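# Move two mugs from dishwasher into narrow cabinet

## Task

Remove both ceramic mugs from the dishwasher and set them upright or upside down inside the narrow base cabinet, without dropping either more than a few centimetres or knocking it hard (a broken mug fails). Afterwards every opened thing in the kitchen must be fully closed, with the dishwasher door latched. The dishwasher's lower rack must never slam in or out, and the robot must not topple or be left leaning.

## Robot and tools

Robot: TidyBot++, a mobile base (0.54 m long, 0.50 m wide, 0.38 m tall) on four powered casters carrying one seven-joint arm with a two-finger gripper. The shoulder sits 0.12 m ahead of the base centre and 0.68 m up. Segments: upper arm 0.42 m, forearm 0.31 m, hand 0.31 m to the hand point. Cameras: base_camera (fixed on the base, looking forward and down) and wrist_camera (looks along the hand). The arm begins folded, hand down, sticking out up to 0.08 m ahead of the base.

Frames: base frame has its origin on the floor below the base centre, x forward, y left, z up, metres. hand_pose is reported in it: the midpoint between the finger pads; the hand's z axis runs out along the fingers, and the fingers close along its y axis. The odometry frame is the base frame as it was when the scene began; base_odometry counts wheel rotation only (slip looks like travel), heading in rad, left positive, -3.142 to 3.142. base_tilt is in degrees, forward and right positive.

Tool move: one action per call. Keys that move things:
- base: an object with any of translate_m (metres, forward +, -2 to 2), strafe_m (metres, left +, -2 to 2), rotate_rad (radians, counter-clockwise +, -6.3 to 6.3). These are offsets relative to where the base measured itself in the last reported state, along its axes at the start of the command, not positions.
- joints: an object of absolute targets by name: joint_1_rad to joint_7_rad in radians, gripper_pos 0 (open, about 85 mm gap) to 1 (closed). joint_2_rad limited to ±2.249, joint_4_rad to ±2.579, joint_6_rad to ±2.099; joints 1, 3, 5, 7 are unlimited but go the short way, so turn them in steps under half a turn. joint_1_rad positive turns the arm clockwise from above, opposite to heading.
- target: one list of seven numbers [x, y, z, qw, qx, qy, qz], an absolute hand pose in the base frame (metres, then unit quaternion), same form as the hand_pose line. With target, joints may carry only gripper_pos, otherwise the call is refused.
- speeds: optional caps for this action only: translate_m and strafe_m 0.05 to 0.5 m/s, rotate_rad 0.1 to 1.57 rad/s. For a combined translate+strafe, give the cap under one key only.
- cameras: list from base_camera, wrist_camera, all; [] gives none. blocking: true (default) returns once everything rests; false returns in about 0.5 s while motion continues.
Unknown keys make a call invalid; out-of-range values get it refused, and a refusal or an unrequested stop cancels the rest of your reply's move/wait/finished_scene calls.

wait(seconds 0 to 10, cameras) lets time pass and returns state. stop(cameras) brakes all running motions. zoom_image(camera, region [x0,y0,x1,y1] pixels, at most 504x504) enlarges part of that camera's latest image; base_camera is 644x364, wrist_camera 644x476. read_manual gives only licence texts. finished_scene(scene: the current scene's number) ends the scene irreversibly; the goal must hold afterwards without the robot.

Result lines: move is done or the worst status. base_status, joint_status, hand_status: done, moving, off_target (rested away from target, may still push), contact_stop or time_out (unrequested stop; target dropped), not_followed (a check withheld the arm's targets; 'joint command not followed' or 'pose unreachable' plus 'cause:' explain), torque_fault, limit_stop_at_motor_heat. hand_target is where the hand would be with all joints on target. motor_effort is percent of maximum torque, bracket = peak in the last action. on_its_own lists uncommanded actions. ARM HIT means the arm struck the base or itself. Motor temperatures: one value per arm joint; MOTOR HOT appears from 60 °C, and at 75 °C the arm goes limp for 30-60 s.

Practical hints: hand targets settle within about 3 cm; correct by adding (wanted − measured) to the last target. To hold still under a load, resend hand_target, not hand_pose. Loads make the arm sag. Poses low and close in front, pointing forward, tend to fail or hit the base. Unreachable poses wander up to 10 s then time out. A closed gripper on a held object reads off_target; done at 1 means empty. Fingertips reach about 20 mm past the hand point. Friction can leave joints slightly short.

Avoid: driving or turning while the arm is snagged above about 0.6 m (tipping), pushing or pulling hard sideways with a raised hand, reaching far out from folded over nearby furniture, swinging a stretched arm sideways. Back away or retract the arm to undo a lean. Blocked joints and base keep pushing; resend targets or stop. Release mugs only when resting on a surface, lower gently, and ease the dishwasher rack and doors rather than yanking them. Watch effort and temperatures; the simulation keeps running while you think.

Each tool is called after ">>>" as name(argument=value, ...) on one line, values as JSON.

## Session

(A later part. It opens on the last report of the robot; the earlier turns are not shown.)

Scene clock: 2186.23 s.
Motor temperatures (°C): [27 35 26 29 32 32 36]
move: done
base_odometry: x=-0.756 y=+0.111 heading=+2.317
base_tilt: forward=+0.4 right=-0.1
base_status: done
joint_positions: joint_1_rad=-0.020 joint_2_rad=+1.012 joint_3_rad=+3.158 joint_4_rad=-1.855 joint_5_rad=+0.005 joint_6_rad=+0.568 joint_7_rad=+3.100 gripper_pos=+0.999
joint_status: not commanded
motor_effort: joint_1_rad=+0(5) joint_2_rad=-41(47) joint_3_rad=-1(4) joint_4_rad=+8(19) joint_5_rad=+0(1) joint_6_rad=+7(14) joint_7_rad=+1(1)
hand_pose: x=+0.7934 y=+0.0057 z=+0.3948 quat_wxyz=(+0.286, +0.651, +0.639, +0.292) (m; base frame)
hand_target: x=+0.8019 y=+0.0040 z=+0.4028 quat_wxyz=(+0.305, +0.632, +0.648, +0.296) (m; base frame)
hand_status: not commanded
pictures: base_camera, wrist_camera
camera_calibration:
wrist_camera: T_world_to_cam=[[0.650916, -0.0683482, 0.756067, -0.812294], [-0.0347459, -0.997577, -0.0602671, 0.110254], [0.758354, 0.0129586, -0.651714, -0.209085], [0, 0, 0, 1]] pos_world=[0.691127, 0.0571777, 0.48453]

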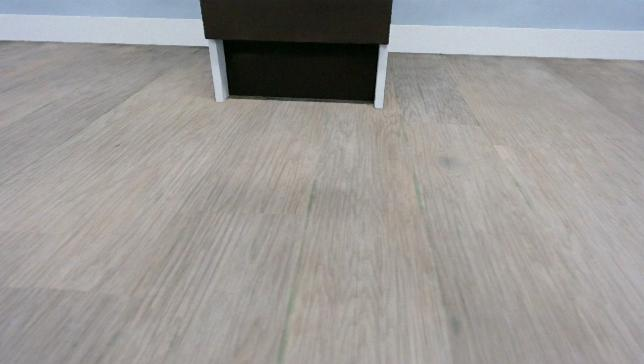

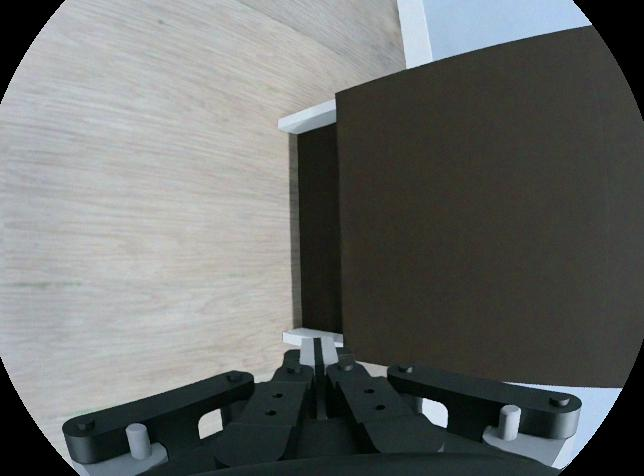

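>>> move(base={"translate_m": -0.2}, joints={"joint_2_rad": 0.0, "joint_4_rad": -2.2, "joint_6_rad": 0.3, "joint_7_rad": 1.57}, cameras=[])

>>> move(base={"strafe_m": -0.9}, speeds={"strafe_m": 0.4}, cameras=["base_camera", "wrist_camera"])

Scene clock: 2204.03 s.
Motor temperatures (°C): [27 35 26 29 32 32 36]
move: done
base_odometry: x=-0.620 y=-0.036 heading=+2.317
base_tilt: forward=+0.4 right=-0.1
base_status: done
joint_positions: joint_1_rad=-0.020 joint_2_rad=+0.007 joint_3_rad=+3.158 joint_4_rad=-2.175 joint_5_rad=+0.005 joint_6_rad=+0.363 joint_7_rad=+1.622 gripper_pos=+0.999
joint_status: all done
motor_effort: joint_1_rad=+0(2) joint_2_rad=-20(45) joint_3_rad=-1(3) joint_4_rad=+18(19) joint_5_rad=+1(1) joint_6_rad=+8(9) joint_7_rad=+0(1)
hand_pose: x=+0.6813 y=+0.0038 z=+0.8460 quat_wxyz=(+0.016, +0.789, +0.024, +0.614) (m; base frame)
hand_target: x=+0.6680 y=+0.0022 z=+0.8169 quat_wxyz=(-0.001, +0.813, +0.000, +0.582) (m; base frame)
hand_status: not commanded
pictures: none
No camera images: "cameras" was empty.

Scene clock: 2207.27 s.
Motor temperatures (°C): [27 35 26 29 32 32 36]
move: done
base_odometry: x=+0.041 y=+0.575 heading=+2.316
base_tilt: forward=+0.4 right=-0.2
base_status: done
joint_positions: joint_1_rad=-0.020 joint_2_rad=+0.007 joint_3_rad=+3.158 joint_4_rad=-2.176 joint_5_rad=+0.005 joint_6_rad=+0.362 joint_7_rad=+1.620 gripper_pos=+0.999
joint_status: not commanded
motor_effort: joint_1_rad=+0(3) joint_2_rad=-20(20) joint_3_rad=-1(3) joint_4_rad=+19(19) joint_5_rad=+0(1) joint_6_rad=+9(9) joint_7_rad=+0(1)
hand_pose: x=+0.6810 y=+0.0038 z=+0.8451 quat_wxyz=(+0.015, +0.789, +0.023, +0.613) (m; base frame)
hand_target: x=+0.6680 y=+0.0022 z=+0.8169 quat_wxyz=(-0.001, +0.813, +0.000, +0.582) (m; base frame)
hand_status: not commanded
pictures: base_camera, wrist_camera
camera_calibration:
wrist_camera: T_world_to_cam=[[-0.0106576, -0.999905, 0.00873517, 0.00591392], [-0.235002, -0.0059864, -0.971977, 1.03475], [0.971937, -0.0124117, -0.234916, -0.327833], [0, 0, 0, 1]] pos_world=[0.561863, 0.0080388, 0.928683]

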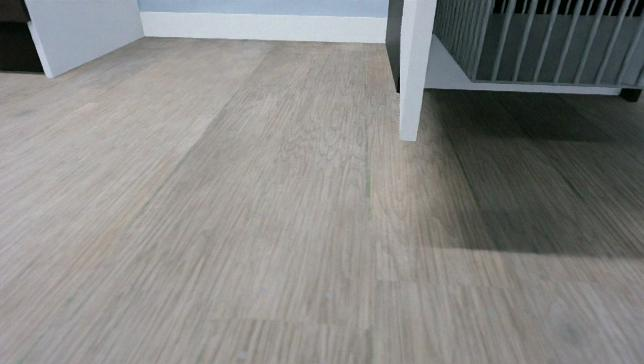

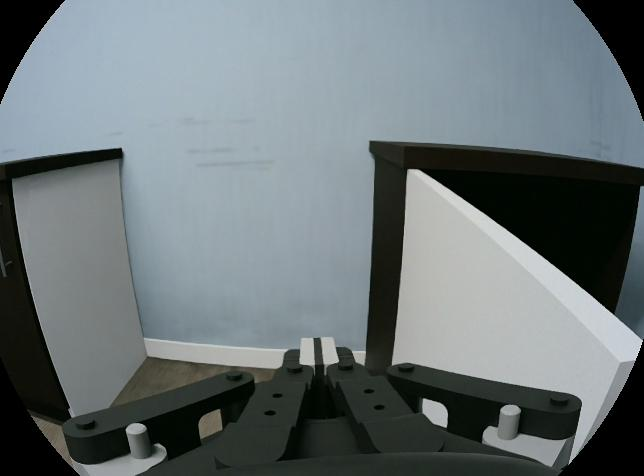

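>>> zoom_image(camera="base_camera", region=[340, 0, 644, 200])

>>> zoom_image(camera="wrist_camera", region=[360, 120, 644, 476])

Scaled by 1.658.

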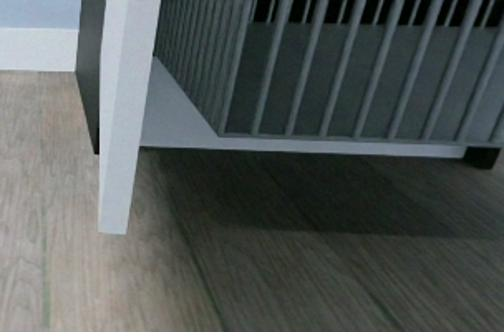

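Scaled by 1.416.

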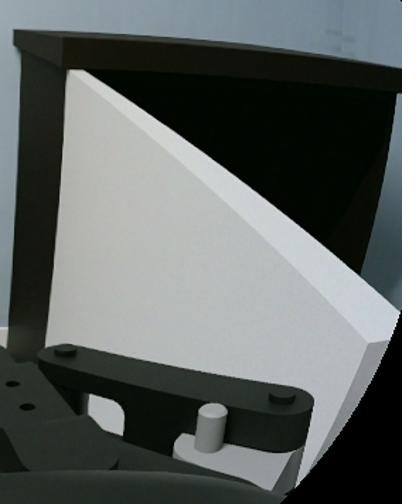

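>>> move(base={"translate_m": -0.3}, speeds={"translate_m": 0.4}, cameras=[])

>>> move(base={"strafe_m": -0.5}, speeds={"strafe_m": 0.4}, cameras=["base_camera", "wrist_camera"])

Scene clock: 2257.97 s.
Motor temperatures (°C): [27 34 26 29 32 32 36]
move: done
base_odometry: x=+0.244 y=+0.354 heading=+2.317
base_tilt: forward=+0.4 right=-0.1
base_status: done
joint_positions: joint_1_rad=-0.020 joint_2_rad=-0.001 joint_3_rad=+3.158 joint_4_rad=-2.182 joint_5_rad=+0.005 joint_6_rad=+0.359 joint_7_rad=+1.620 gripper_pos=+0.999
joint_status: not commanded
motor_effort: joint_1_rad=+0(1) joint_2_rad=-20(25) joint_3_rad=-2(2) joint_4_rad=+19(20) joint_5_rad=+0(1) joint_6_rad=+9(9) joint_7_rad=+0(1)
hand_pose: x=+0.6780 y=+0.0038 z=+0.8456 quat_wxyz=(+0.015, +0.789, +0.023, +0.613) (m; base frame)
hand_target: x=+0.6680 y=+0.0022 z=+0.8169 quat_wxyz=(-0.001, +0.813, +0.000, +0.582) (m; base frame)
hand_status: not commanded
pictures: none
No camera images: "cameras" was empty.

Scene clock: 2260.20 s.
Motor temperatures (°C): [27 34 26 29 32 32 36]
move: done
base_odometry: x=+0.612 y=+0.694 heading=+2.316
base_tilt: forward=+0.5 right=-0.2
base_status: done
joint_positions: joint_1_rad=-0.020 joint_2_rad=-0.001 joint_3_rad=+3.158 joint_4_rad=-2.182 joint_5_rad=+0.005 joint_6_rad=+0.359 joint_7_rad=+1.620 gripper_pos=+0.999
joint_status: not commanded
motor_effort: joint_1_rad=+0(3) joint_2_rad=-20(20) joint_3_rad=-1(3) joint_4_rad=+19(19) joint_5_rad=+0(1) joint_6_rad=+8(9) joint_7_rad=+0(1)
hand_pose: x=+0.6780 y=+0.0038 z=+0.8455 quat_wxyz=(+0.015, +0.790, +0.023, +0.613) (m; base frame)
hand_target: x=+0.6680 y=+0.0022 z=+0.8169 quat_wxyz=(-0.001, +0.813, +0.000, +0.582) (m; base frame)
hand_status: not commanded
pictures: base_camera, wrist_camera
camera_calibration:
wrist_camera: T_world_to_cam=[[-0.010722, -0.999907, 0.00844922, 0.00618195], [-0.235585, -0.00568585, -0.971837, 1.03465], [0.971795, -0.0124106, -0.235502, -0.324295], [0, 0, 0, 1]] pos_world=[0.558962, 0.00803953, 0.929084]

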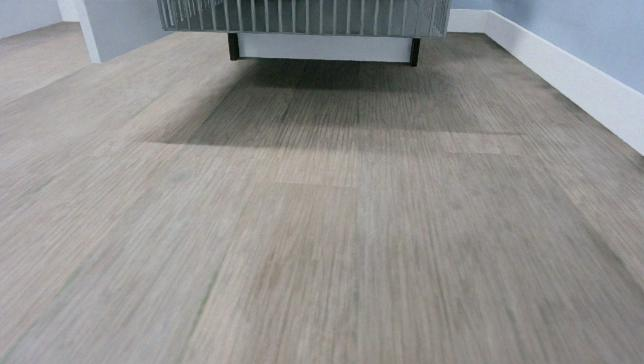

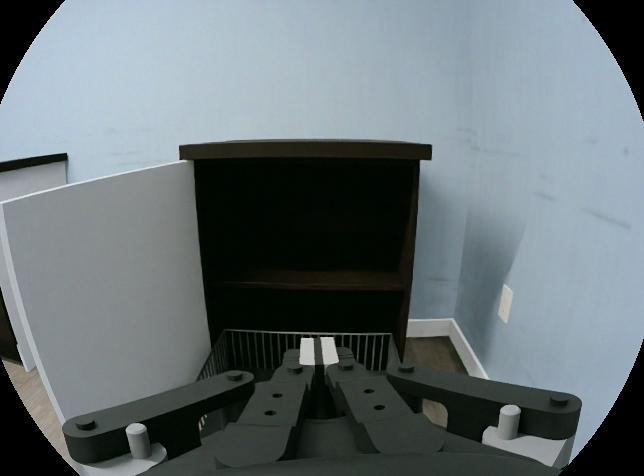

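>>> zoom_image(camera="base_camera", region=[60, 0, 500, 120])

>>> zoom_image(camera="wrist_camera", region=[160, 300, 440, 476])

Scaled by 1.145.

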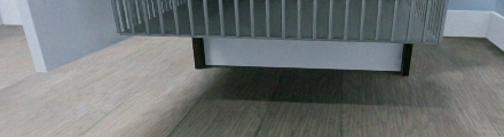

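Scaled by 1.800.

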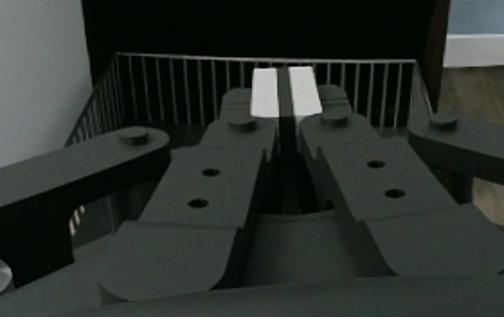

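>>> move(joints={"joint_2_rad": 0.06, "joint_4_rad": -2.15, "joint_6_rad": -0.30}, cameras=[])

>>> move(base={"translate_m": 0.45}, speeds={"translate_m": 0.3}, cameras=["base_camera", "wrist_camera"])

Scene clock: 2303.53 s.
Motor temperatures (°C): [27 33 26 29 32 32 36]
move: done
base_odometry: x=+0.612 y=+0.694 heading=+2.316
base_tilt: forward=+0.5 right=-0.1
base_status: not commanded
joint_positions: joint_1_rad=-0.020 joint_2_rad=+0.060 joint_3_rad=+3.158 joint_4_rad=-2.172 joint_5_rad=+0.005 joint_6_rad=-0.237 joint_7_rad=+1.620 gripper_pos=+0.999
joint_status: all done
motor_effort: joint_1_rad=+0(1) joint_2_rad=-19(22) joint_3_rad=-1(2) joint_4_rad=+16(19) joint_5_rad=+0(1) joint_6_rad=+6(9) joint_7_rad=+0(1)
hand_pose: x=+0.5866 y=+0.0026 z=+0.6654 quat_wxyz=(+0.009, +0.944, +0.027, +0.330) (m; base frame)
hand_target: x=+0.5805 y=+0.0021 z=+0.6630 quat_wxyz=(+0.000, +0.951, +0.001, +0.311) (m; base frame)
hand_status: not commanded
pictures: none
No camera images: "cameras" was empty.

Scene clock: 2305.87 s.
Motor temperatures (°C): [27 33 26 29 32 32 36]
move: done
base_odometry: x=+0.307 y=+1.025 heading=+2.316
base_tilt: forward=+0.5 right=-0.2
base_status: done
joint_positions: joint_1_rad=-0.020 joint_2_rad=+0.063 joint_3_rad=+3.158 joint_4_rad=-2.170 joint_5_rad=+0.005 joint_6_rad=-0.241 joint_7_rad=+1.620 gripper_pos=+0.999
joint_status: not commanded
motor_effort: joint_1_rad=+0(1) joint_2_rad=-19(22) joint_3_rad=-2(2) joint_4_rad=+16(17) joint_5_rad=+0(1) joint_6_rad=+6(6) joint_7_rad=+0(1)
hand_pose: x=+0.5864 y=+0.0026 z=+0.6641 quat_wxyz=(+0.009, +0.944, +0.027, +0.328) (m; base frame)
hand_target: x=+0.5805 y=+0.0021 z=+0.6630 quat_wxyz=(+0.000, +0.951, +0.001, +0.311) (m; base frame)
hand_status: not commanded
pictures: base_camera, wrist_camera
camera_calibration:
wrist_camera: T_world_to_cam=[[-0.00429412, -0.999814, 0.0187973, -0.00512983], [-0.777372, -0.00848667, -0.628984, 0.926856], [0.629027, -0.0173134, -0.777191, 0.2827], [0, 0, 0, 1]] pos_world=[0.542664, 0.00763155, 0.802786]

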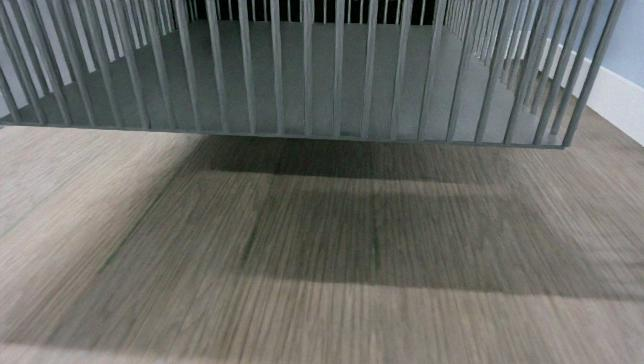

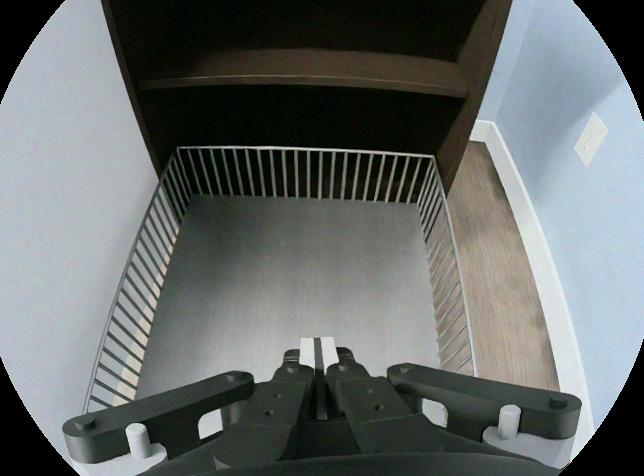

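>>> move(base={"translate_m": -0.26}, speeds={"translate_m": 0.4}, cameras=[])

>>> move(joints={"joint_2_rad": 1.087, "joint_4_rad": -1.611, "joint_6_rad": -0.10, "joint_7_rad": 1.55}, cameras=["base_camera", "wrist_camera"])

Scene clock: 2358.60 s.
Motor temperatures (°C): [27 32 26 29 32 32 36]
move: done
base_odometry: x=+0.483 y=+0.834 heading=+2.316
base_tilt: forward=+0.4 right=-0.1
base_status: done
joint_positions: joint_1_rad=-0.020 joint_2_rad=+0.056 joint_3_rad=+3.158 joint_4_rad=-2.165 joint_5_rad=+0.005 joint_6_rad=-0.248 joint_7_rad=+1.620 gripper_pos=+0.999
joint_status: not commanded
motor_effort: joint_1_rad=+0(3) joint_2_rad=-19(22) joint_3_rad=-1(3) joint_4_rad=+16(18) joint_5_rad=+0(1) joint_6_rad=+6(7) joint_7_rad=+1(1)
hand_pose: x=+0.5870 y=+0.0027 z=+0.6681 quat_wxyz=(+0.009, +0.944, +0.027, +0.330) (m; base frame)
hand_target: x=+0.5805 y=+0.0021 z=+0.6630 quat_wxyz=(+0.000, +0.951, +0.001, +0.311) (m; base frame)
hand_status: not commanded
pictures: none
No camera images: "cameras" was empty.

Scene clock: 2360.90 s.
Motor temperatures (°C): [27 33 26 29 32 32 36]
move: done
base_odometry: x=+0.483 y=+0.834 heading=+2.316
base_tilt: forward=+0.5 right=-0.2
base_status: not commanded
joint_positions: joint_1_rad=-0.020 joint_2_rad=+1.084 joint_3_rad=+3.158 joint_4_rad=-1.640 joint_5_rad=+0.005 joint_6_rad=-0.166 joint_7_rad=+1.600 gripper_pos=+0.999
joint_status: all done
motor_effort: joint_1_rad=+0(1) joint_2_rad=-42(44) joint_3_rad=-2(2) joint_4_rad=+8(17) joint_5_rad=+0(1) joint_6_rad=+2(6) joint_7_rad=+1(2)
hand_pose: x=+0.6959 y=+0.0026 z=+0.2897 quat_wxyz=(+0.009, +0.992, +0.024, +0.125) (m; base frame)
hand_target: x=+0.7314 y=+0.0021 z=+0.3004 quat_wxyz=(+0.005, +0.985, -0.003, +0.171) (m; base frame)
hand_status: not commanded
pictures: base_camera, wrist_camera
camera_calibration:
wrist_camera: T_world_to_cam=[[-0.00586232, -0.999566, 0.0288865, 0.000570756], [-0.965246, -0.00189129, -0.261334, 0.800674], [0.261276, -0.0294146, -0.964816, 0.233212], [0, 0, 0, 1]] pos_world=[0.711919, 0.00894467, 0.434234]

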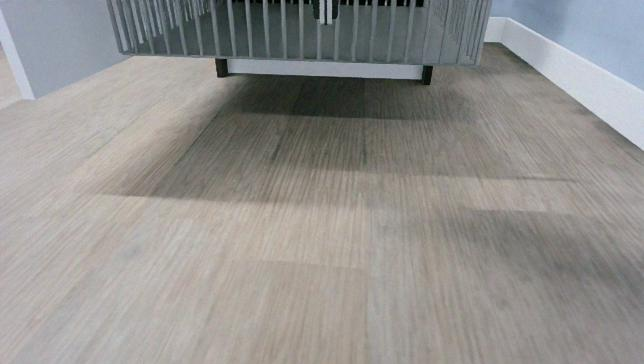

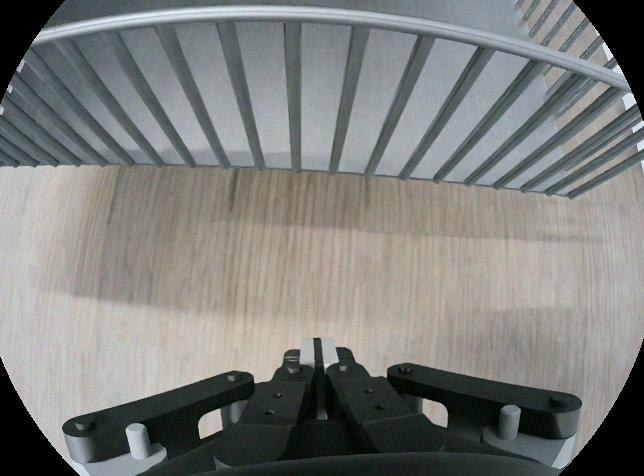

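>>> zoom_image(camera="base_camera", region=[444, 0, 644, 180])

>>> zoom_image(camera="base_camera", region=[100, 0, 500, 100])

Scaled by 2.520.

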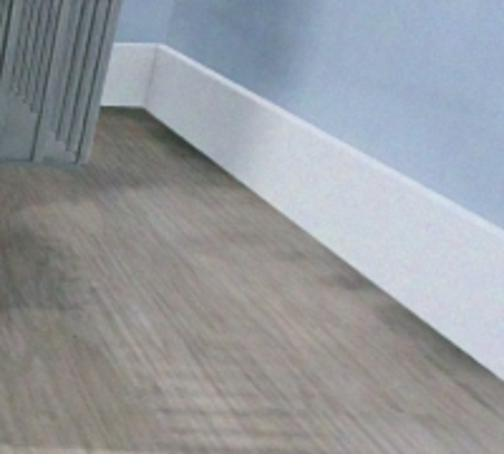

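Scaled by 1.260.

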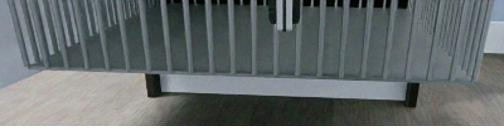

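>>> move(base={"translate_m": -0.09, "strafe_m": 0.035, "rotate_rad": -0.06}, cameras=[])

>>> move(joints={"joint_2_rad": 1.216, "joint_4_rad": -1.187, "joint_6_rad": -0.50, "joint_7_rad": 1.55}, cameras=["base_camera", "wrist_camera"])

Scene clock: 2429.17 s.
Motor temperatures (°C): [26 33 26 29 32 32 36]
move: done
base_odometry: x=+0.519 y=+0.743 heading=+2.255
base_tilt: forward=+0.4 right=-0.1
base_status: done
joint_positions: joint_1_rad=-0.017 joint_2_rad=+1.084 joint_3_rad=+3.163 joint_4_rad=-1.631 joint_5_rad=+0.005 joint_6_rad=-0.160 joint_7_rad=+1.600 gripper_pos=+0.999
joint_status: not commanded
motor_effort: joint_1_rad=-1(6) joint_2_rad=-42(43) joint_3_rad=-2(5) joint_4_rad=+8(10) joint_5_rad=+0(1) joint_6_rad=+3(3) joint_7_rad=+0(1)
hand_pose: x=+0.7029 y=-0.0022 z=+0.2919 quat_wxyz=(+0.011, +0.991, +0.022, +0.133) (m; base frame)
hand_target: x=+0.7314 y=+0.0021 z=+0.3004 quat_wxyz=(+0.005, +0.985, -0.003, +0.171) (m; base frame)
hand_status: not commanded
pictures: none
No camera images: "cameras" was empty.

Scene clock: 2431.07 s.
Motor temperatures (°C): [26 34 26 29 32 32 36]
move: done
base_odometry: x=+0.519 y=+0.744 heading=+2.255
base_tilt: forward=+0.5 right=-0.2
base_status: not commanded
joint_positions: joint_1_rad=-0.017 joint_2_rad=+1.206 joint_3_rad=+3.163 joint_4_rad=-1.216 joint_5_rad=+0.005 joint_6_rad=-0.435 joint_7_rad=+1.600 gripper_pos=+0.999
joint_status: all done
motor_effort: joint_1_rad=+0(1) joint_2_rad=-48(49) joint_3_rad=-1(3) joint_4_rad=+12(13) joint_5_rad=+0(1) joint_6_rad=+2(4) joint_7_rad=+0(2)
hand_pose: x=+0.8069 y=-0.0006 z=+0.2966 quat_wxyz=(+0.013, +0.990, +0.023, +0.142) (m; base frame)
hand_target: x=+0.7989 y=+0.0039 z=+0.2929 quat_wxyz=(+0.007, +0.993, -0.003, +0.119) (m; base frame)
hand_status: not commanded
pictures: base_camera, wrist_camera
camera_calibration:
wrist_camera: T_world_to_cam=[[-0.0109613, -0.999351, 0.0343113, 0.000262031], [-0.956007, 0.00041439, -0.293343, 0.911682], [0.293138, -0.0360172, -0.955391, 0.182263], [0, 0, 0, 1]] pos_world=[0.818149, 0.00644868, 0.441559]

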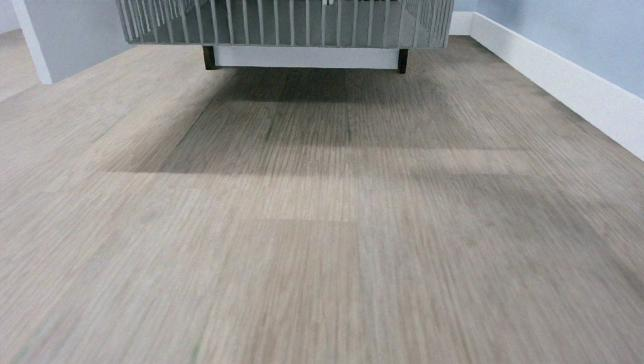

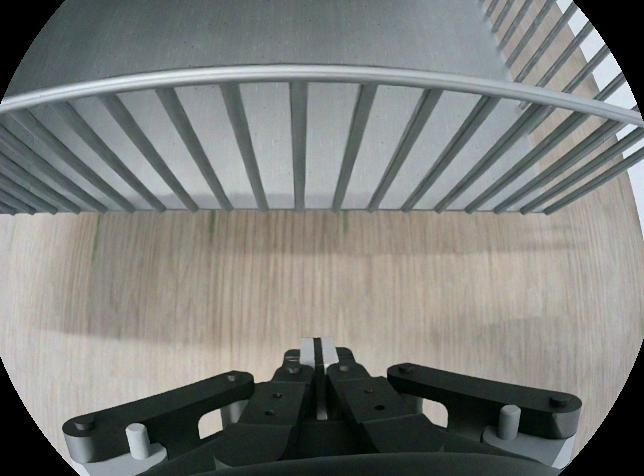

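>>> move(base={"strafe_m": 0.06}, cameras=[])

>>> move(base={"translate_m": 0.13}, speeds={"translate_m": 0.08}, cameras=["base_camera", "wrist_camera"])

Scene clock: 2445.33 s.
Motor temperatures (°C): [26 34 26 29 32 32 36]
move: done
base_odometry: x=+0.472 y=+0.705 heading=+2.255
base_tilt: forward=+0.4 right=-0.1
base_status: done
joint_positions: joint_1_rad=-0.027 joint_2_rad=+1.207 joint_3_rad=+3.161 joint_4_rad=-1.215 joint_5_rad=+0.005 joint_6_rad=-0.437 joint_7_rad=+1.600 gripper_pos=+0.999
joint_status: not commanded
motor_effort: joint_1_rad=+0(5) joint_2_rad=-48(49) joint_3_rad=-1(4) joint_4_rad=+12(12) joint_5_rad=+0(1) joint_6_rad=+3(3) joint_7_rad=+0(1)
hand_pose: x=+0.8062 y=+0.0073 z=+0.2961 quat_wxyz=(+0.011, +0.990, +0.028, +0.141) (m; base frame)
hand_target: x=+0.7989 y=+0.0039 z=+0.2929 quat_wxyz=(+0.007, +0.993, -0.003, +0.119) (m; base frame)
hand_status: not commanded
pictures: none
No camera images: "cameras" was empty.

Scene clock: 2447.50 s.
Motor temperatures (°C): [26 34 26 29 32 32 36]
move: done
base_odometry: x=+0.390 y=+0.806 heading=+2.255
base_tilt: forward=+0.5 right=-0.2
base_status: done
joint_positions: joint_1_rad=-0.026 joint_2_rad=+1.213 joint_3_rad=+3.161 joint_4_rad=-1.209 joint_5_rad=+0.005 joint_6_rad=-0.465 joint_7_rad=+1.600 gripper_pos=+0.999
joint_status: not commanded
motor_effort: joint_1_rad=-2(3) joint_2_rad=-48(50) joint_3_rad=-3(4) joint_4_rad=+12(17) joint_5_rad=+0(1) joint_6_rad=+3(8) joint_7_rad=+0(1)
hand_pose: x=+0.7984 y=+0.0066 z=+0.2911 quat_wxyz=(+0.011, +0.992, +0.027, +0.126) (m; base frame)
hand_target: x=+0.7989 y=+0.0039 z=+0.2929 quat_wxyz=(+0.007, +0.993, -0.003, +0.119) (m; base frame)
hand_status: not commanded
pictures: base_camera, wrist_camera
camera_calibration:
wrist_camera: T_world_to_cam=[[-0.000956294, -0.99944, 0.0334499, -0.000171529], [-0.964676, -0.00788998, -0.263321, 0.900181], [0.263437, -0.0325202, -0.964128, 0.205976], [0, 0, 0, 1]] pos_world=[0.814121, 0.0136294, 0.43563]

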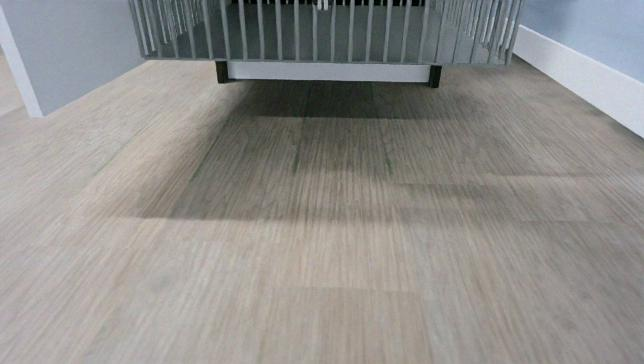

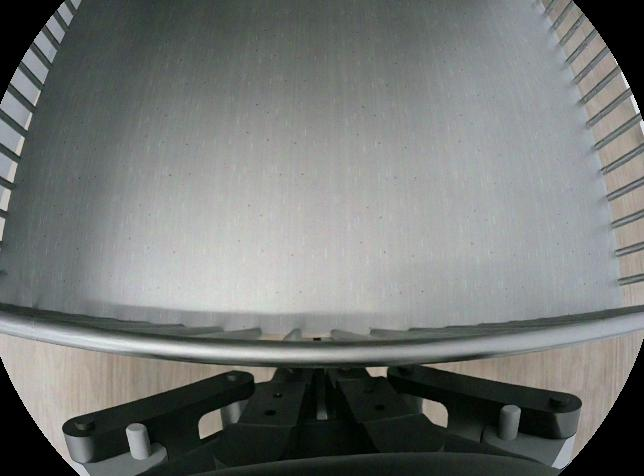

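>>> move(base={"translate_m": 0.2}, speeds={"translate_m": 0.08}, cameras=["base_camera", "wrist_camera"])

Scene clock: 2455.33 s.
Motor temperatures (°C): [26 34 26 29 32 32 36]
move: done
base_odometry: x=+0.263 y=+0.961 heading=+2.256
base_tilt: forward=+0.5 right=-0.1
base_status: done
joint_positions: joint_1_rad=-0.020 joint_2_rad=+1.215 joint_3_rad=+3.161 joint_4_rad=-1.207 joint_5_rad=+0.005 joint_6_rad=-0.482 joint_7_rad=+1.599 gripper_pos=+0.999
joint_status: not commanded
motor_effort: joint_1_rad=-4(5) joint_2_rad=-48(51) joint_3_rad=-4(6) joint_4_rad=+12(18) joint_5_rad=-1(1) joint_6_rad=+2(8) joint_7_rad=+0(1)
hand_pose: x=+0.7941 y=+0.0027 z=+0.2895 quat_wxyz=(+0.011, +0.993, +0.024, +0.118) (m; base frame)
hand_target: x=+0.7989 y=+0.0039 z=+0.2929 quat_wxyz=(+0.007, +0.993, -0.003, +0.119) (m; base frame)
hand_status: not commanded
pictures: base_camera, wrist_camera
camera_calibration:
wrist_camera: T_world_to_cam=[[-0.00648107, -0.999409, 0.0337657, 0.000354136], [-0.968792, -0.00209182, -0.247867, 0.894299], [0.247791, -0.0343184, -0.968206, 0.219077], [0, 0, 0, 1]] pos_world=[0.812107, 0.009743, 0.433766]

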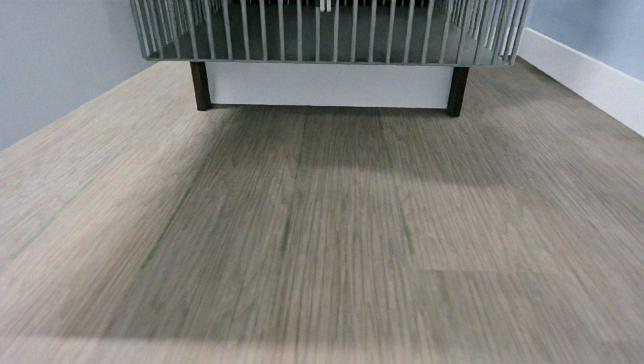

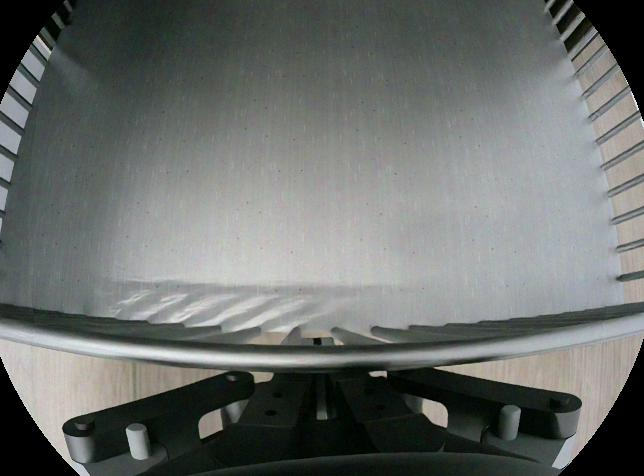

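>>> move(base={"translate_m": 0.2}, speeds={"translate_m": 0.08}, cameras=["base_camera", "wrist_camera"])

Scene clock: 2464.23 s.
Motor temperatures (°C): [26 34 26 29 32 32 36]
move: done
base_odometry: x=+0.136 y=+1.116 heading=+2.256
base_tilt: forward=+0.4 right=-0.2
base_status: done
joint_positions: joint_1_rad=-0.015 joint_2_rad=+1.216 joint_3_rad=+3.161 joint_4_rad=-1.206 joint_5_rad=+0.005 joint_6_rad=-0.493 joint_7_rad=+1.599 gripper_pos=+0.999
joint_status: not commanded
motor_effort: joint_1_rad=-6(6) joint_2_rad=-48(51) joint_3_rad=-6(7) joint_4_rad=+12(18) joint_5_rad=-1(2) joint_6_rad=+2(8) joint_7_rad=+0(1)
hand_pose: x=+0.7907 y=-0.0010 z=+0.2880 quat_wxyz=(+0.012, +0.993, +0.021, +0.113) (m; base frame)
hand_target: x=+0.7989 y=+0.0039 z=+0.2929 quat_wxyz=(+0.007, +0.993, -0.003, +0.119) (m; base frame)
hand_status: not commanded
pictures: base_camera, wrist_camera
camera_calibration:
wrist_camera: T_world_to_cam=[[-0.0118871, -0.999352, 0.0339687, 0.000911435], [-0.971572, 0.00351048, -0.236717, 0.889599], [0.236445, -0.035817, -0.970985, 0.228057], [0, 0, 0, 1]] pos_world=[0.810397, 0.00595625, 0.431993]

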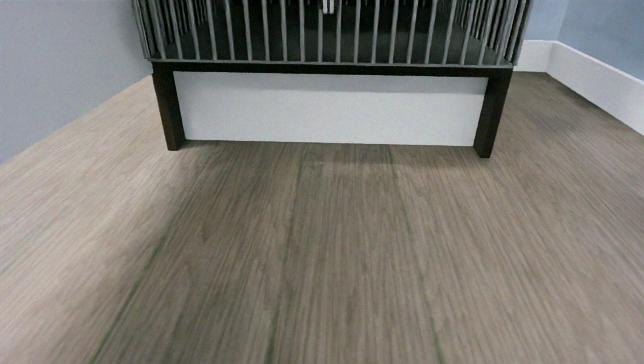

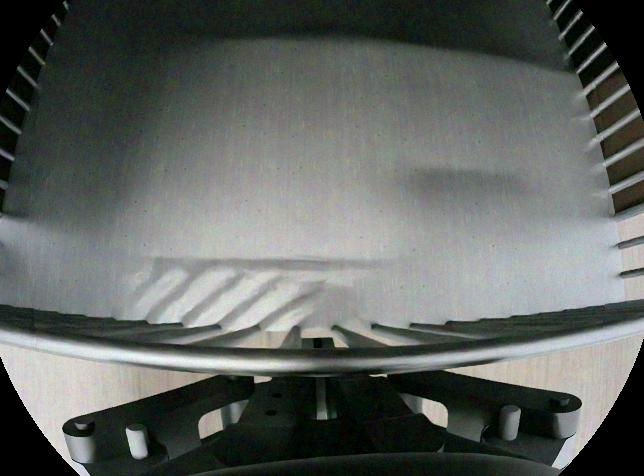

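>>> move(base={"translate_m": 0.06}, speeds={"translate_m": 0.06}, cameras=["base_camera", "wrist_camera"])

Scene clock: 2470.70 s.
Motor temperatures (°C): [26 34 26 29 32 32 36]
move: done
base_odometry: x=+0.098 y=+1.162 heading=+2.257
base_tilt: forward=+0.5 right=-0.1
base_status: done
joint_positions: joint_1_rad=-0.017 joint_2_rad=+1.218 joint_3_rad=+3.161 joint_4_rad=-1.200 joint_5_rad=+0.005 joint_6_rad=-0.507 joint_7_rad=+1.598 gripper_pos=+0.999
joint_status: not commanded
motor_effort: joint_1_rad=+0(6) joint_2_rad=-48(51) joint_3_rad=-1(7) joint_4_rad=+12(19) joint_5_rad=+0(2) joint_6_rad=+2(10) joint_7_rad=-1(1)
hand_pose: x=+0.7889 y=+0.0008 z=+0.2873 quat_wxyz=(+0.011, +0.994, +0.022, +0.108) (m; base frame)
hand_target: x=+0.7989 y=+0.0039 z=+0.2929 quat_wxyz=(+0.007, +0.993, -0.003, +0.119) (m; base frame)
hand_status: not commanded
pictures: base_camera, wrist_camera
camera_calibration:
wrist_camera: T_world_to_cam=[[-0.0108335, -0.999376, 0.0336337, 0.00182525], [-0.973829, 0.00290802, -0.227265, 0.886746], [0.227026, -0.0352155, -0.973252, 0.235961], [0, 0, 0, 1]] pos_world=[0.809989, 0.00755493, 0.431115]

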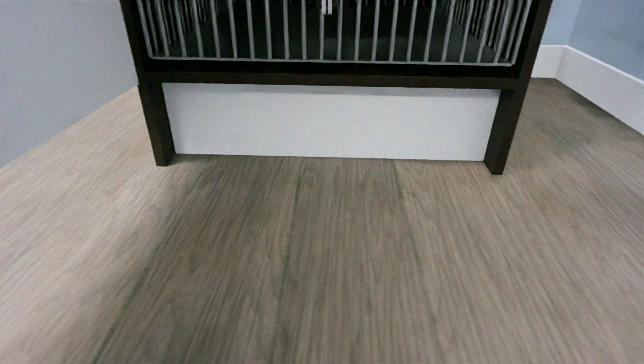

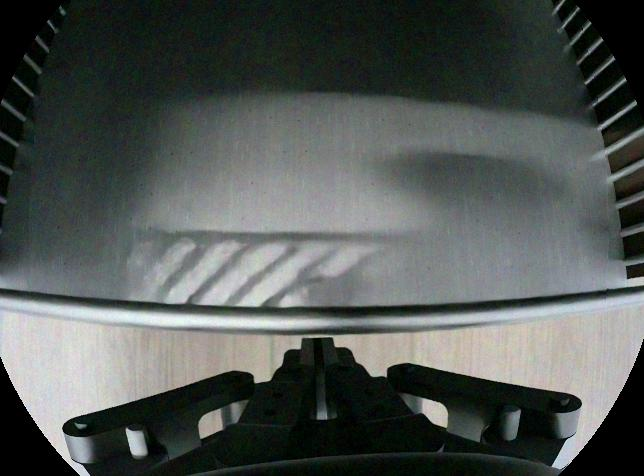

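>>> move(base={"translate_m": 0.05}, speeds={"translate_m": 0.05}, cameras=["base_camera", "wrist_camera"])

Scene clock: 2476.10 s.
Motor temperatures (°C): [26 34 26 29 32 32 36]
move: done
base_odometry: x=+0.066 y=+1.201 heading=+2.257
base_tilt: forward=+0.5 right=-0.1
base_status: done
joint_positions: joint_1_rad=-0.017 joint_2_rad=+1.231 joint_3_rad=+3.161 joint_4_rad=-1.221 joint_5_rad=+0.005 joint_6_rad=-0.525 joint_7_rad=+1.598 gripper_pos=+0.999
joint_status: not commanded
motor_effort: joint_1_rad=-1(1) joint_2_rad=-51(53) joint_3_rad=-2(3) joint_4_rad=+17(21) joint_5_rad=+0(1) joint_6_rad=+8(12) joint_7_rad=+0(1)
hand_pose: x=+0.7671 y=+0.0004 z=+0.2726 quat_wxyz=(+0.011, +0.996, +0.022, +0.082) (m; base frame)
hand_target: x=+0.7989 y=+0.0039 z=+0.2929 quat_wxyz=(+0.007, +0.993, -0.003, +0.119) (m; base frame)
hand_status: not commanded
pictures: base_camera, wrist_camera
camera_calibration:
wrist_camera: T_world_to_cam=[[-0.00984588, -0.999341, 0.0349257, 0.000586414], [-0.984195, 0.00350882, -0.177055, 0.856553], [0.176815, -0.036117, -0.983581, 0.267897], [0, 0, 0, 1]] pos_world=[0.795652, 0.00725617, 0.415135]

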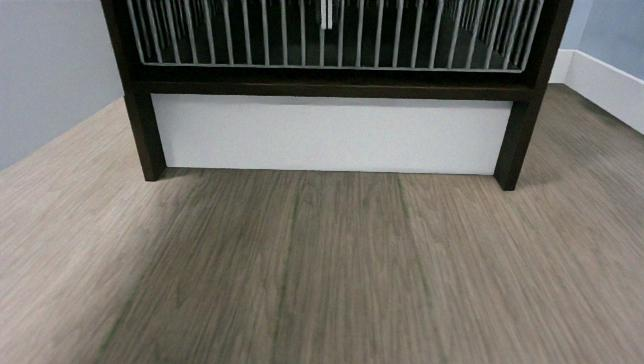

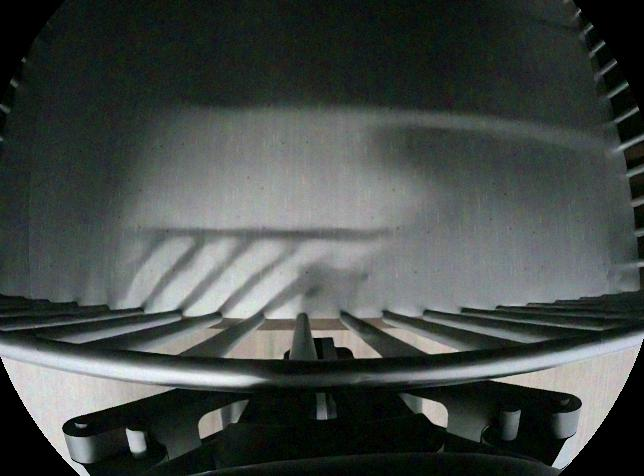

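>>> move(base={"translate_m": 0.03}, speeds={"translate_m": 0.05}, cameras=["base_camera", "wrist_camera"])

Scene clock: 2490.03 s.
Motor temperatures (°C): [26 35 26 29 32 32 36]
move: done
base_odometry: x=+0.047 y=+1.224 heading=+2.257
base_tilt: forward=+0.4 right=-0.1
base_status: done
joint_positions: joint_1_rad=-0.018 joint_2_rad=+1.247 joint_3_rad=+3.161 joint_4_rad=-1.251 joint_5_rad=+0.005 joint_6_rad=-0.544 joint_7_rad=+1.591 gripper_pos=+0.999
joint_status: not commanded
motor_effort: joint_1_rad=+0(3) joint_2_rad=-53(55) joint_3_rad=+0(4) joint_4_rad=+22(26) joint_5_rad=+1(2) joint_6_rad=+11(15) joint_7_rad=+1(1)
hand_pose: x=+0.7372 y=+0.0004 z=+0.2540 quat_wxyz=(+0.011, +0.999, +0.019, +0.049) (m; base frame)
hand_target: x=+0.7989 y=+0.0039 z=+0.2929 quat_wxyz=(+0.007, +0.993, -0.003, +0.119) (m; base frame)
hand_status: not commanded
pictures: base_camera, wrist_camera
camera_calibration:
wrist_camera: T_world_to_cam=[[-0.0145627, -0.999259, 0.0356205, 0.00431061], [-0.993717, 0.0105099, -0.111426, 0.814103], [0.110969, -0.0370193, -0.993134, 0.305833], [0, 0, 0, 1]] pos_world=[0.775113, 0.00707296, 0.394292]

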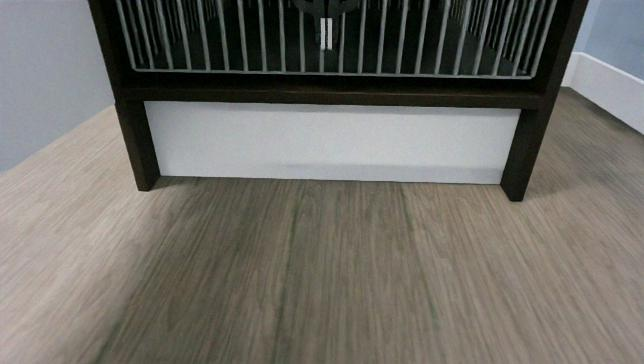

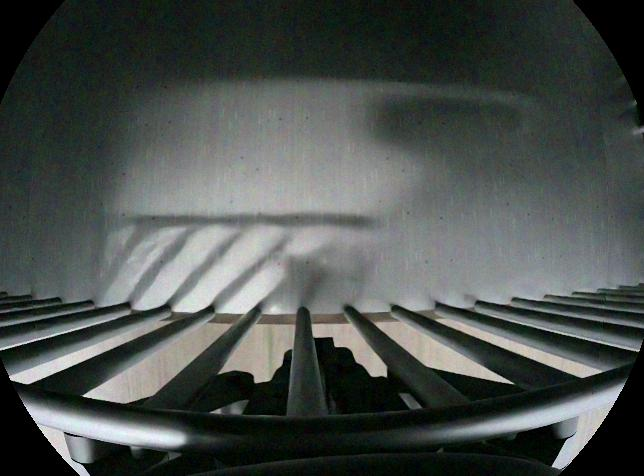

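>>> move(base={"translate_m": -0.56}, speeds={"translate_m": 0.3}, cameras=["base_camera"])

>>> move(joints={"joint_2_rad": 0.06, "joint_4_rad": -2.15, "joint_6_rad": -0.17, "joint_7_rad": 3.15}, cameras=["base_camera"])

>>> move(base={"strafe_m": 0.85}, speeds={"strafe_m": 0.4}, cameras=["base_camera", "wrist_camera"])

Scene clock: 2514.77 s.
Motor temperatures (°C): [26 35 26 29 32 32 36]
move: done
base_odometry: x=+0.402 y=+0.791 heading=+2.257
base_tilt: forward=+0.4 right=-0.2
base_status: done
joint_positions: joint_1_rad=-0.018 joint_2_rad=+1.215 joint_3_rad=+3.161 joint_4_rad=-1.196 joint_5_rad=+0.005 joint_6_rad=-0.527 joint_7_rad=+1.591 gripper_pos=+0.999
joint_status: not commanded
motor_effort: joint_1_rad=+0(7) joint_2_rad=-48(54) joint_3_rad=-1(4) joint_4_rad=+12(21) joint_5_rad=+0(1) joint_6_rad=+2(10) joint_7_rad=+0(1)
hand_pose: x=+0.7863 y=+0.0010 z=+0.2895 quat_wxyz=(+0.011, +0.995, +0.018, +0.102) (m; base frame)
hand_target: x=+0.7989 y=+0.0039 z=+0.2929 quat_wxyz=(+0.007, +0.993, -0.003, +0.119) (m; base frame)
hand_status: not commanded
pictures: base_camera

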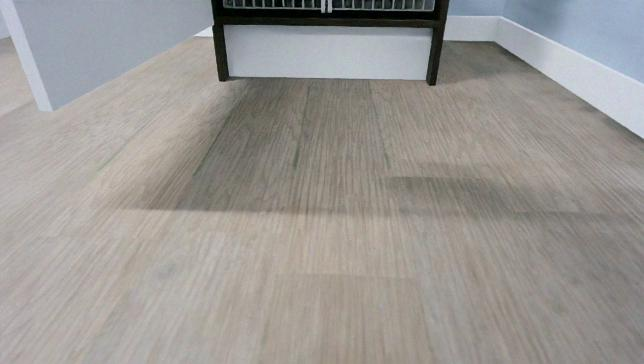

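Scene clock: 2517.63 s.
Motor temperatures (°C): [26 35 26 29 32 32 36]
move: done
base_odometry: x=+0.402 y=+0.791 heading=+2.257
base_tilt: forward=+0.4 right=-0.1
base_status: not commanded
joint_positions: joint_1_rad=-0.018 joint_2_rad=+0.068 joint_3_rad=+3.161 joint_4_rad=-2.126 joint_5_rad=+0.005 joint_6_rad=-0.236 joint_7_rad=+3.098 gripper_pos=+0.999
joint_status: all done
motor_effort: joint_1_rad=+0(1) joint_2_rad=-21(51) joint_3_rad=-1(3) joint_4_rad=+17(17) joint_5_rad=+0(1) joint_6_rad=+6(7) joint_7_rad=+0(2)
hand_pose: x=+0.6064 y=+0.0004 z=+0.6824 quat_wxyz=(+0.242, +0.676, +0.650, +0.250) (m; base frame)
hand_target: x=+0.6116 y=+0.0022 z=+0.6890 quat_wxyz=(+0.264, +0.653, +0.660, +0.262) (m; base frame)
hand_status: not commanded
pictures: base_camera

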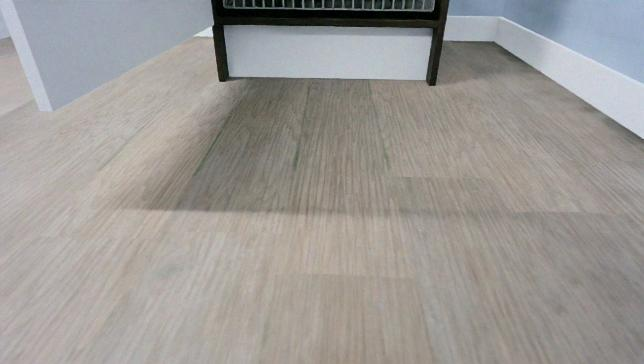

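Scene clock: 2520.77 s.
Motor temperatures (°C): [26 35 26 29 32 32 36]
move: done
base_odometry: x=-0.255 y=+0.251 heading=+2.258
base_tilt: forward=+0.5 right=-0.1
base_status: done
joint_positions: joint_1_rad=-0.018 joint_2_rad=+0.068 joint_3_rad=+3.161 joint_4_rad=-2.126 joint_5_rad=+0.005 joint_6_rad=-0.235 joint_7_rad=+3.100 gripper_pos=+0.999
joint_status: not commanded
motor_effort: joint_1_rad=-1(3) joint_2_rad=-20(21) joint_3_rad=-1(4) joint_4_rad=+17(17) joint_5_rad=+0(1) joint_6_rad=+5(6) joint_7_rad=+0(1)
hand_pose: x=+0.6066 y=+0.0005 z=+0.6827 quat_wxyz=(+0.243, +0.675, +0.650, +0.250) (m; base frame)
hand_target: x=+0.6116 y=+0.0022 z=+0.6890 quat_wxyz=(+0.264, +0.653, +0.660, +0.262) (m; base frame)
hand_status: not commanded
pictures: base_camera, wrist_camera
camera_calibration:
wrist_camera: T_world_to_cam=[[0.741947, -0.0856677, 0.664963, -0.901743], [-0.0583322, -0.99629, -0.0632674, 0.132363], [0.667917, 0.00815228, -0.744191, 0.238374], [0, 0, 0, 1]] pos_world=[0.517552, 0.0526789, 0.785396]

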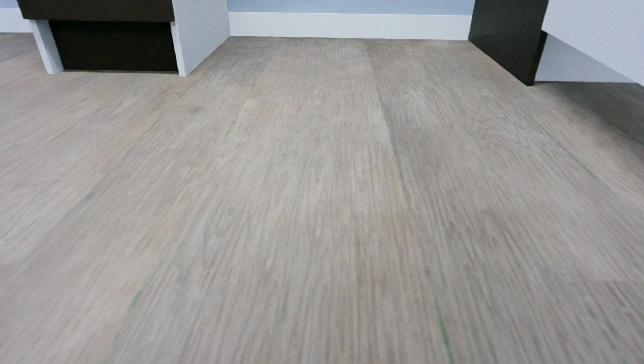

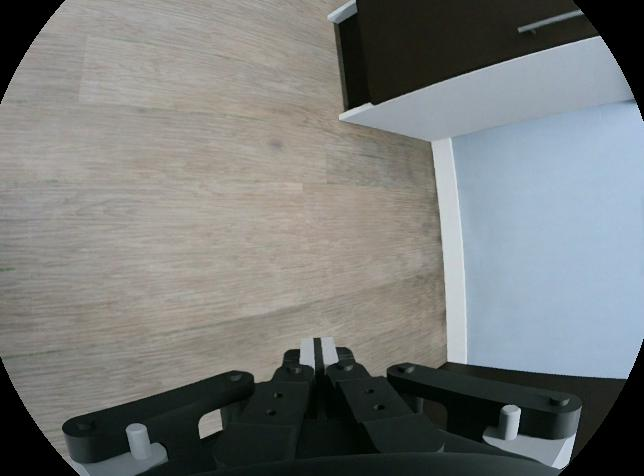

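>>> move(joints={"joint_2_rad": 1.014, "joint_4_rad": -1.85, "joint_6_rad": 0.60, "joint_7_rad": 3.15}, cameras=[])

>>> move(base={"strafe_m": -0.33}, speeds={"strafe_m": 0.3}, cameras=["base_camera", "wrist_camera"])

Scene clock: 2532.97 s.
Motor temperatures (°C): [26 35 26 29 32 32 36]
move: done
base_odometry: x=-0.255 y=+0.251 heading=+2.258
base_tilt: forward=+0.5 right=-0.2
base_status: not commanded
joint_positions: joint_1_rad=-0.018 joint_2_rad=+1.010 joint_3_rad=+3.161 joint_4_rad=-1.879 joint_5_rad=+0.005 joint_6_rad=+0.533 joint_7_rad=+3.100 gripper_pos=+0.999
joint_status: all done
motor_effort: joint_1_rad=+0(1) joint_2_rad=-40(42) joint_3_rad=-1(2) joint_4_rad=+8(18) joint_5_rad=+0(1) joint_6_rad=+6(7) joint_7_rad=+0(2)
hand_pose: x=+0.7742 y=+0.0025 z=+0.3811 quat_wxyz=(+0.269, +0.660, +0.646, +0.272) (m; base frame)
hand_target: x=+0.8019 y=+0.0040 z=+0.4028 quat_wxyz=(+0.305, +0.632, +0.648, +0.296) (m; base frame)
hand_status: not commanded
pictures: none
No camera images: "cameras" was empty.

Scene clock: 2534.97 s.
Motor temperatures (°C): [26 35 26 29 32 32 36]
move: done
base_odometry: x=+0.000 y=+0.461 heading=+2.257
base_tilt: forward=+0.5 right=-0.1
base_status: done
joint_positions: joint_1_rad=-0.017 joint_2_rad=+1.010 joint_3_rad=+3.161 joint_4_rad=-1.878 joint_5_rad=+0.005 joint_6_rad=+0.535 joint_7_rad=+3.100 gripper_pos=+0.999
joint_status: not commanded
motor_effort: joint_1_rad=+0(4) joint_2_rad=-40(41) joint_3_rad=-2(4) joint_4_rad=+8(9) joint_5_rad=+0(1) joint_6_rad=+6(7) joint_7_rad=+0(1)
hand_pose: x=+0.7753 y=+0.0018 z=+0.3819 quat_wxyz=(+0.270, +0.660, +0.645, +0.273) (m; base frame)
hand_target: x=+0.8019 y=+0.0040 z=+0.4028 quat_wxyz=(+0.305, +0.632, +0.648, +0.296) (m; base frame)
hand_status: not commanded
pictures: base_camera, wrist_camera
camera_calibration:
wrist_camera: T_world_to_cam=[[0.689903, -0.07007, 0.720502, -0.80766], [-0.04319, -0.997516, -0.0556542, 0.109771], [0.722612, 0.00727748, -0.691215, -0.160876], [0, 0, 0, 1]] pos_world=[0.678199, 0.0540764, 0.47683]

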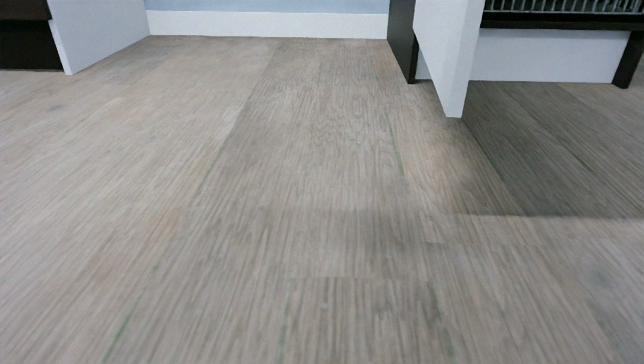

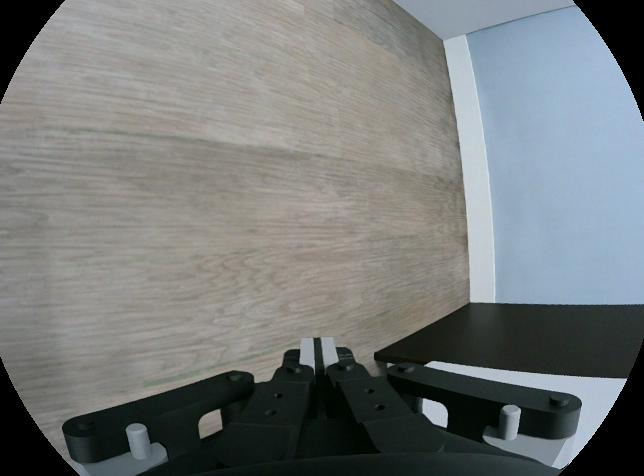

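>>> move(base={"translate_m": 0.08}, speeds={"translate_m": 0.2}, cameras=[])

>>> move(base={"strafe_m": -0.28}, speeds={"strafe_m": 0.12}, cameras=["base_camera", "wrist_camera"])

Scene clock: 2541.07 s.
Motor temperatures (°C): [26 35 26 29 32 32 36]
move: done
base_odometry: x=-0.050 y=+0.523 heading=+2.257
base_tilt: forward=+0.4 right=-0.2
base_status: done
joint_positions: joint_1_rad=-0.017 joint_2_rad=+1.010 joint_3_rad=+3.161 joint_4_rad=-1.866 joint_5_rad=+0.005 joint_6_rad=+0.541 joint_7_rad=+3.100 gripper_pos=+0.999
joint_status: not commanded
motor_effort: joint_1_rad=-1(1) joint_2_rad=-41(43) joint_3_rad=-2(2) joint_4_rad=+8(10) joint_5_rad=+0(0) joint_6_rad=+6(7) joint_7_rad=+0(1)
hand_pose: x=+0.7827 y=+0.0019 z=+0.3865 quat_wxyz=(+0.276, +0.658, +0.643, +0.279) (m; base frame)
hand_target: x=+0.8019 y=+0.0040 z=+0.4028 quat_wxyz=(+0.305, +0.632, +0.648, +0.296) (m; base frame)
hand_status: not commanded
pictures: none
No camera images: "cameras" was empty.

Scene clock: 2544.00 s.
Motor temperatures (°C): [26 35 26 29 32 32 36]
move: done
base_odometry: x=+0.166 y=+0.701 heading=+2.257
base_tilt: forward=+0.5 right=-0.1
base_status: done
joint_positions: joint_1_rad=-0.017 joint_2_rad=+1.011 joint_3_rad=+3.160 joint_4_rad=-1.866 joint_5_rad=+0.005 joint_6_rad=+0.541 joint_7_rad=+3.100 gripper_pos=+0.999
joint_status: not commanded
motor_effort: joint_1_rad=+0(5) joint_2_rad=-41(42) joint_3_rad=-1(3) joint_4_rad=+8(9) joint_5_rad=+0(1) joint_6_rad=+6(7) joint_7_rad=+0(1)
hand_pose: x=+0.7827 y=+0.0029 z=+0.3864 quat_wxyz=(+0.275, +0.657, +0.643, +0.280) (m; base frame)
hand_target: x=+0.8019 y=+0.0040 z=+0.4028 quat_wxyz=(+0.305, +0.632, +0.648, +0.296) (m; base frame)
hand_status: not commanded
pictures: base_camera, wrist_camera
camera_calibration:
wrist_camera: T_world_to_cam=[[0.67757, -0.0695865, 0.732159, -0.810881], [-0.0406615, -0.997536, -0.0571788, 0.110086], [0.734334, 0.00897196, -0.678729, -0.177035], [0, 0, 0, 1]] pos_world=[0.683908, 0.0549768, 0.47983]

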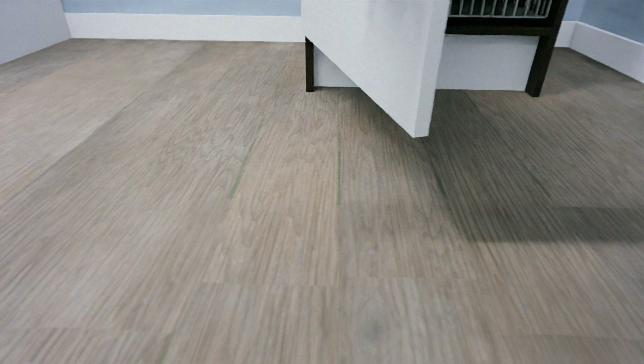

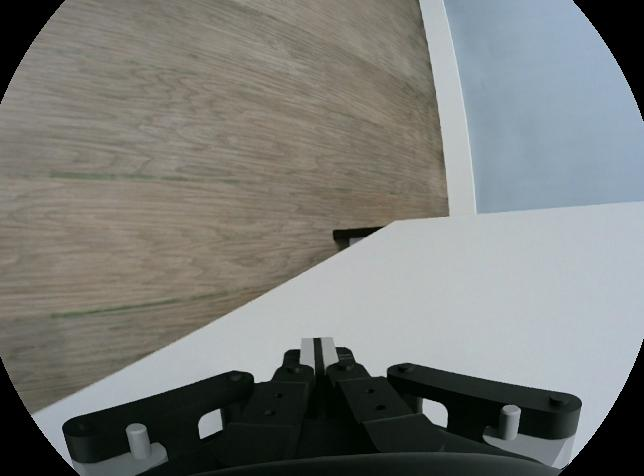

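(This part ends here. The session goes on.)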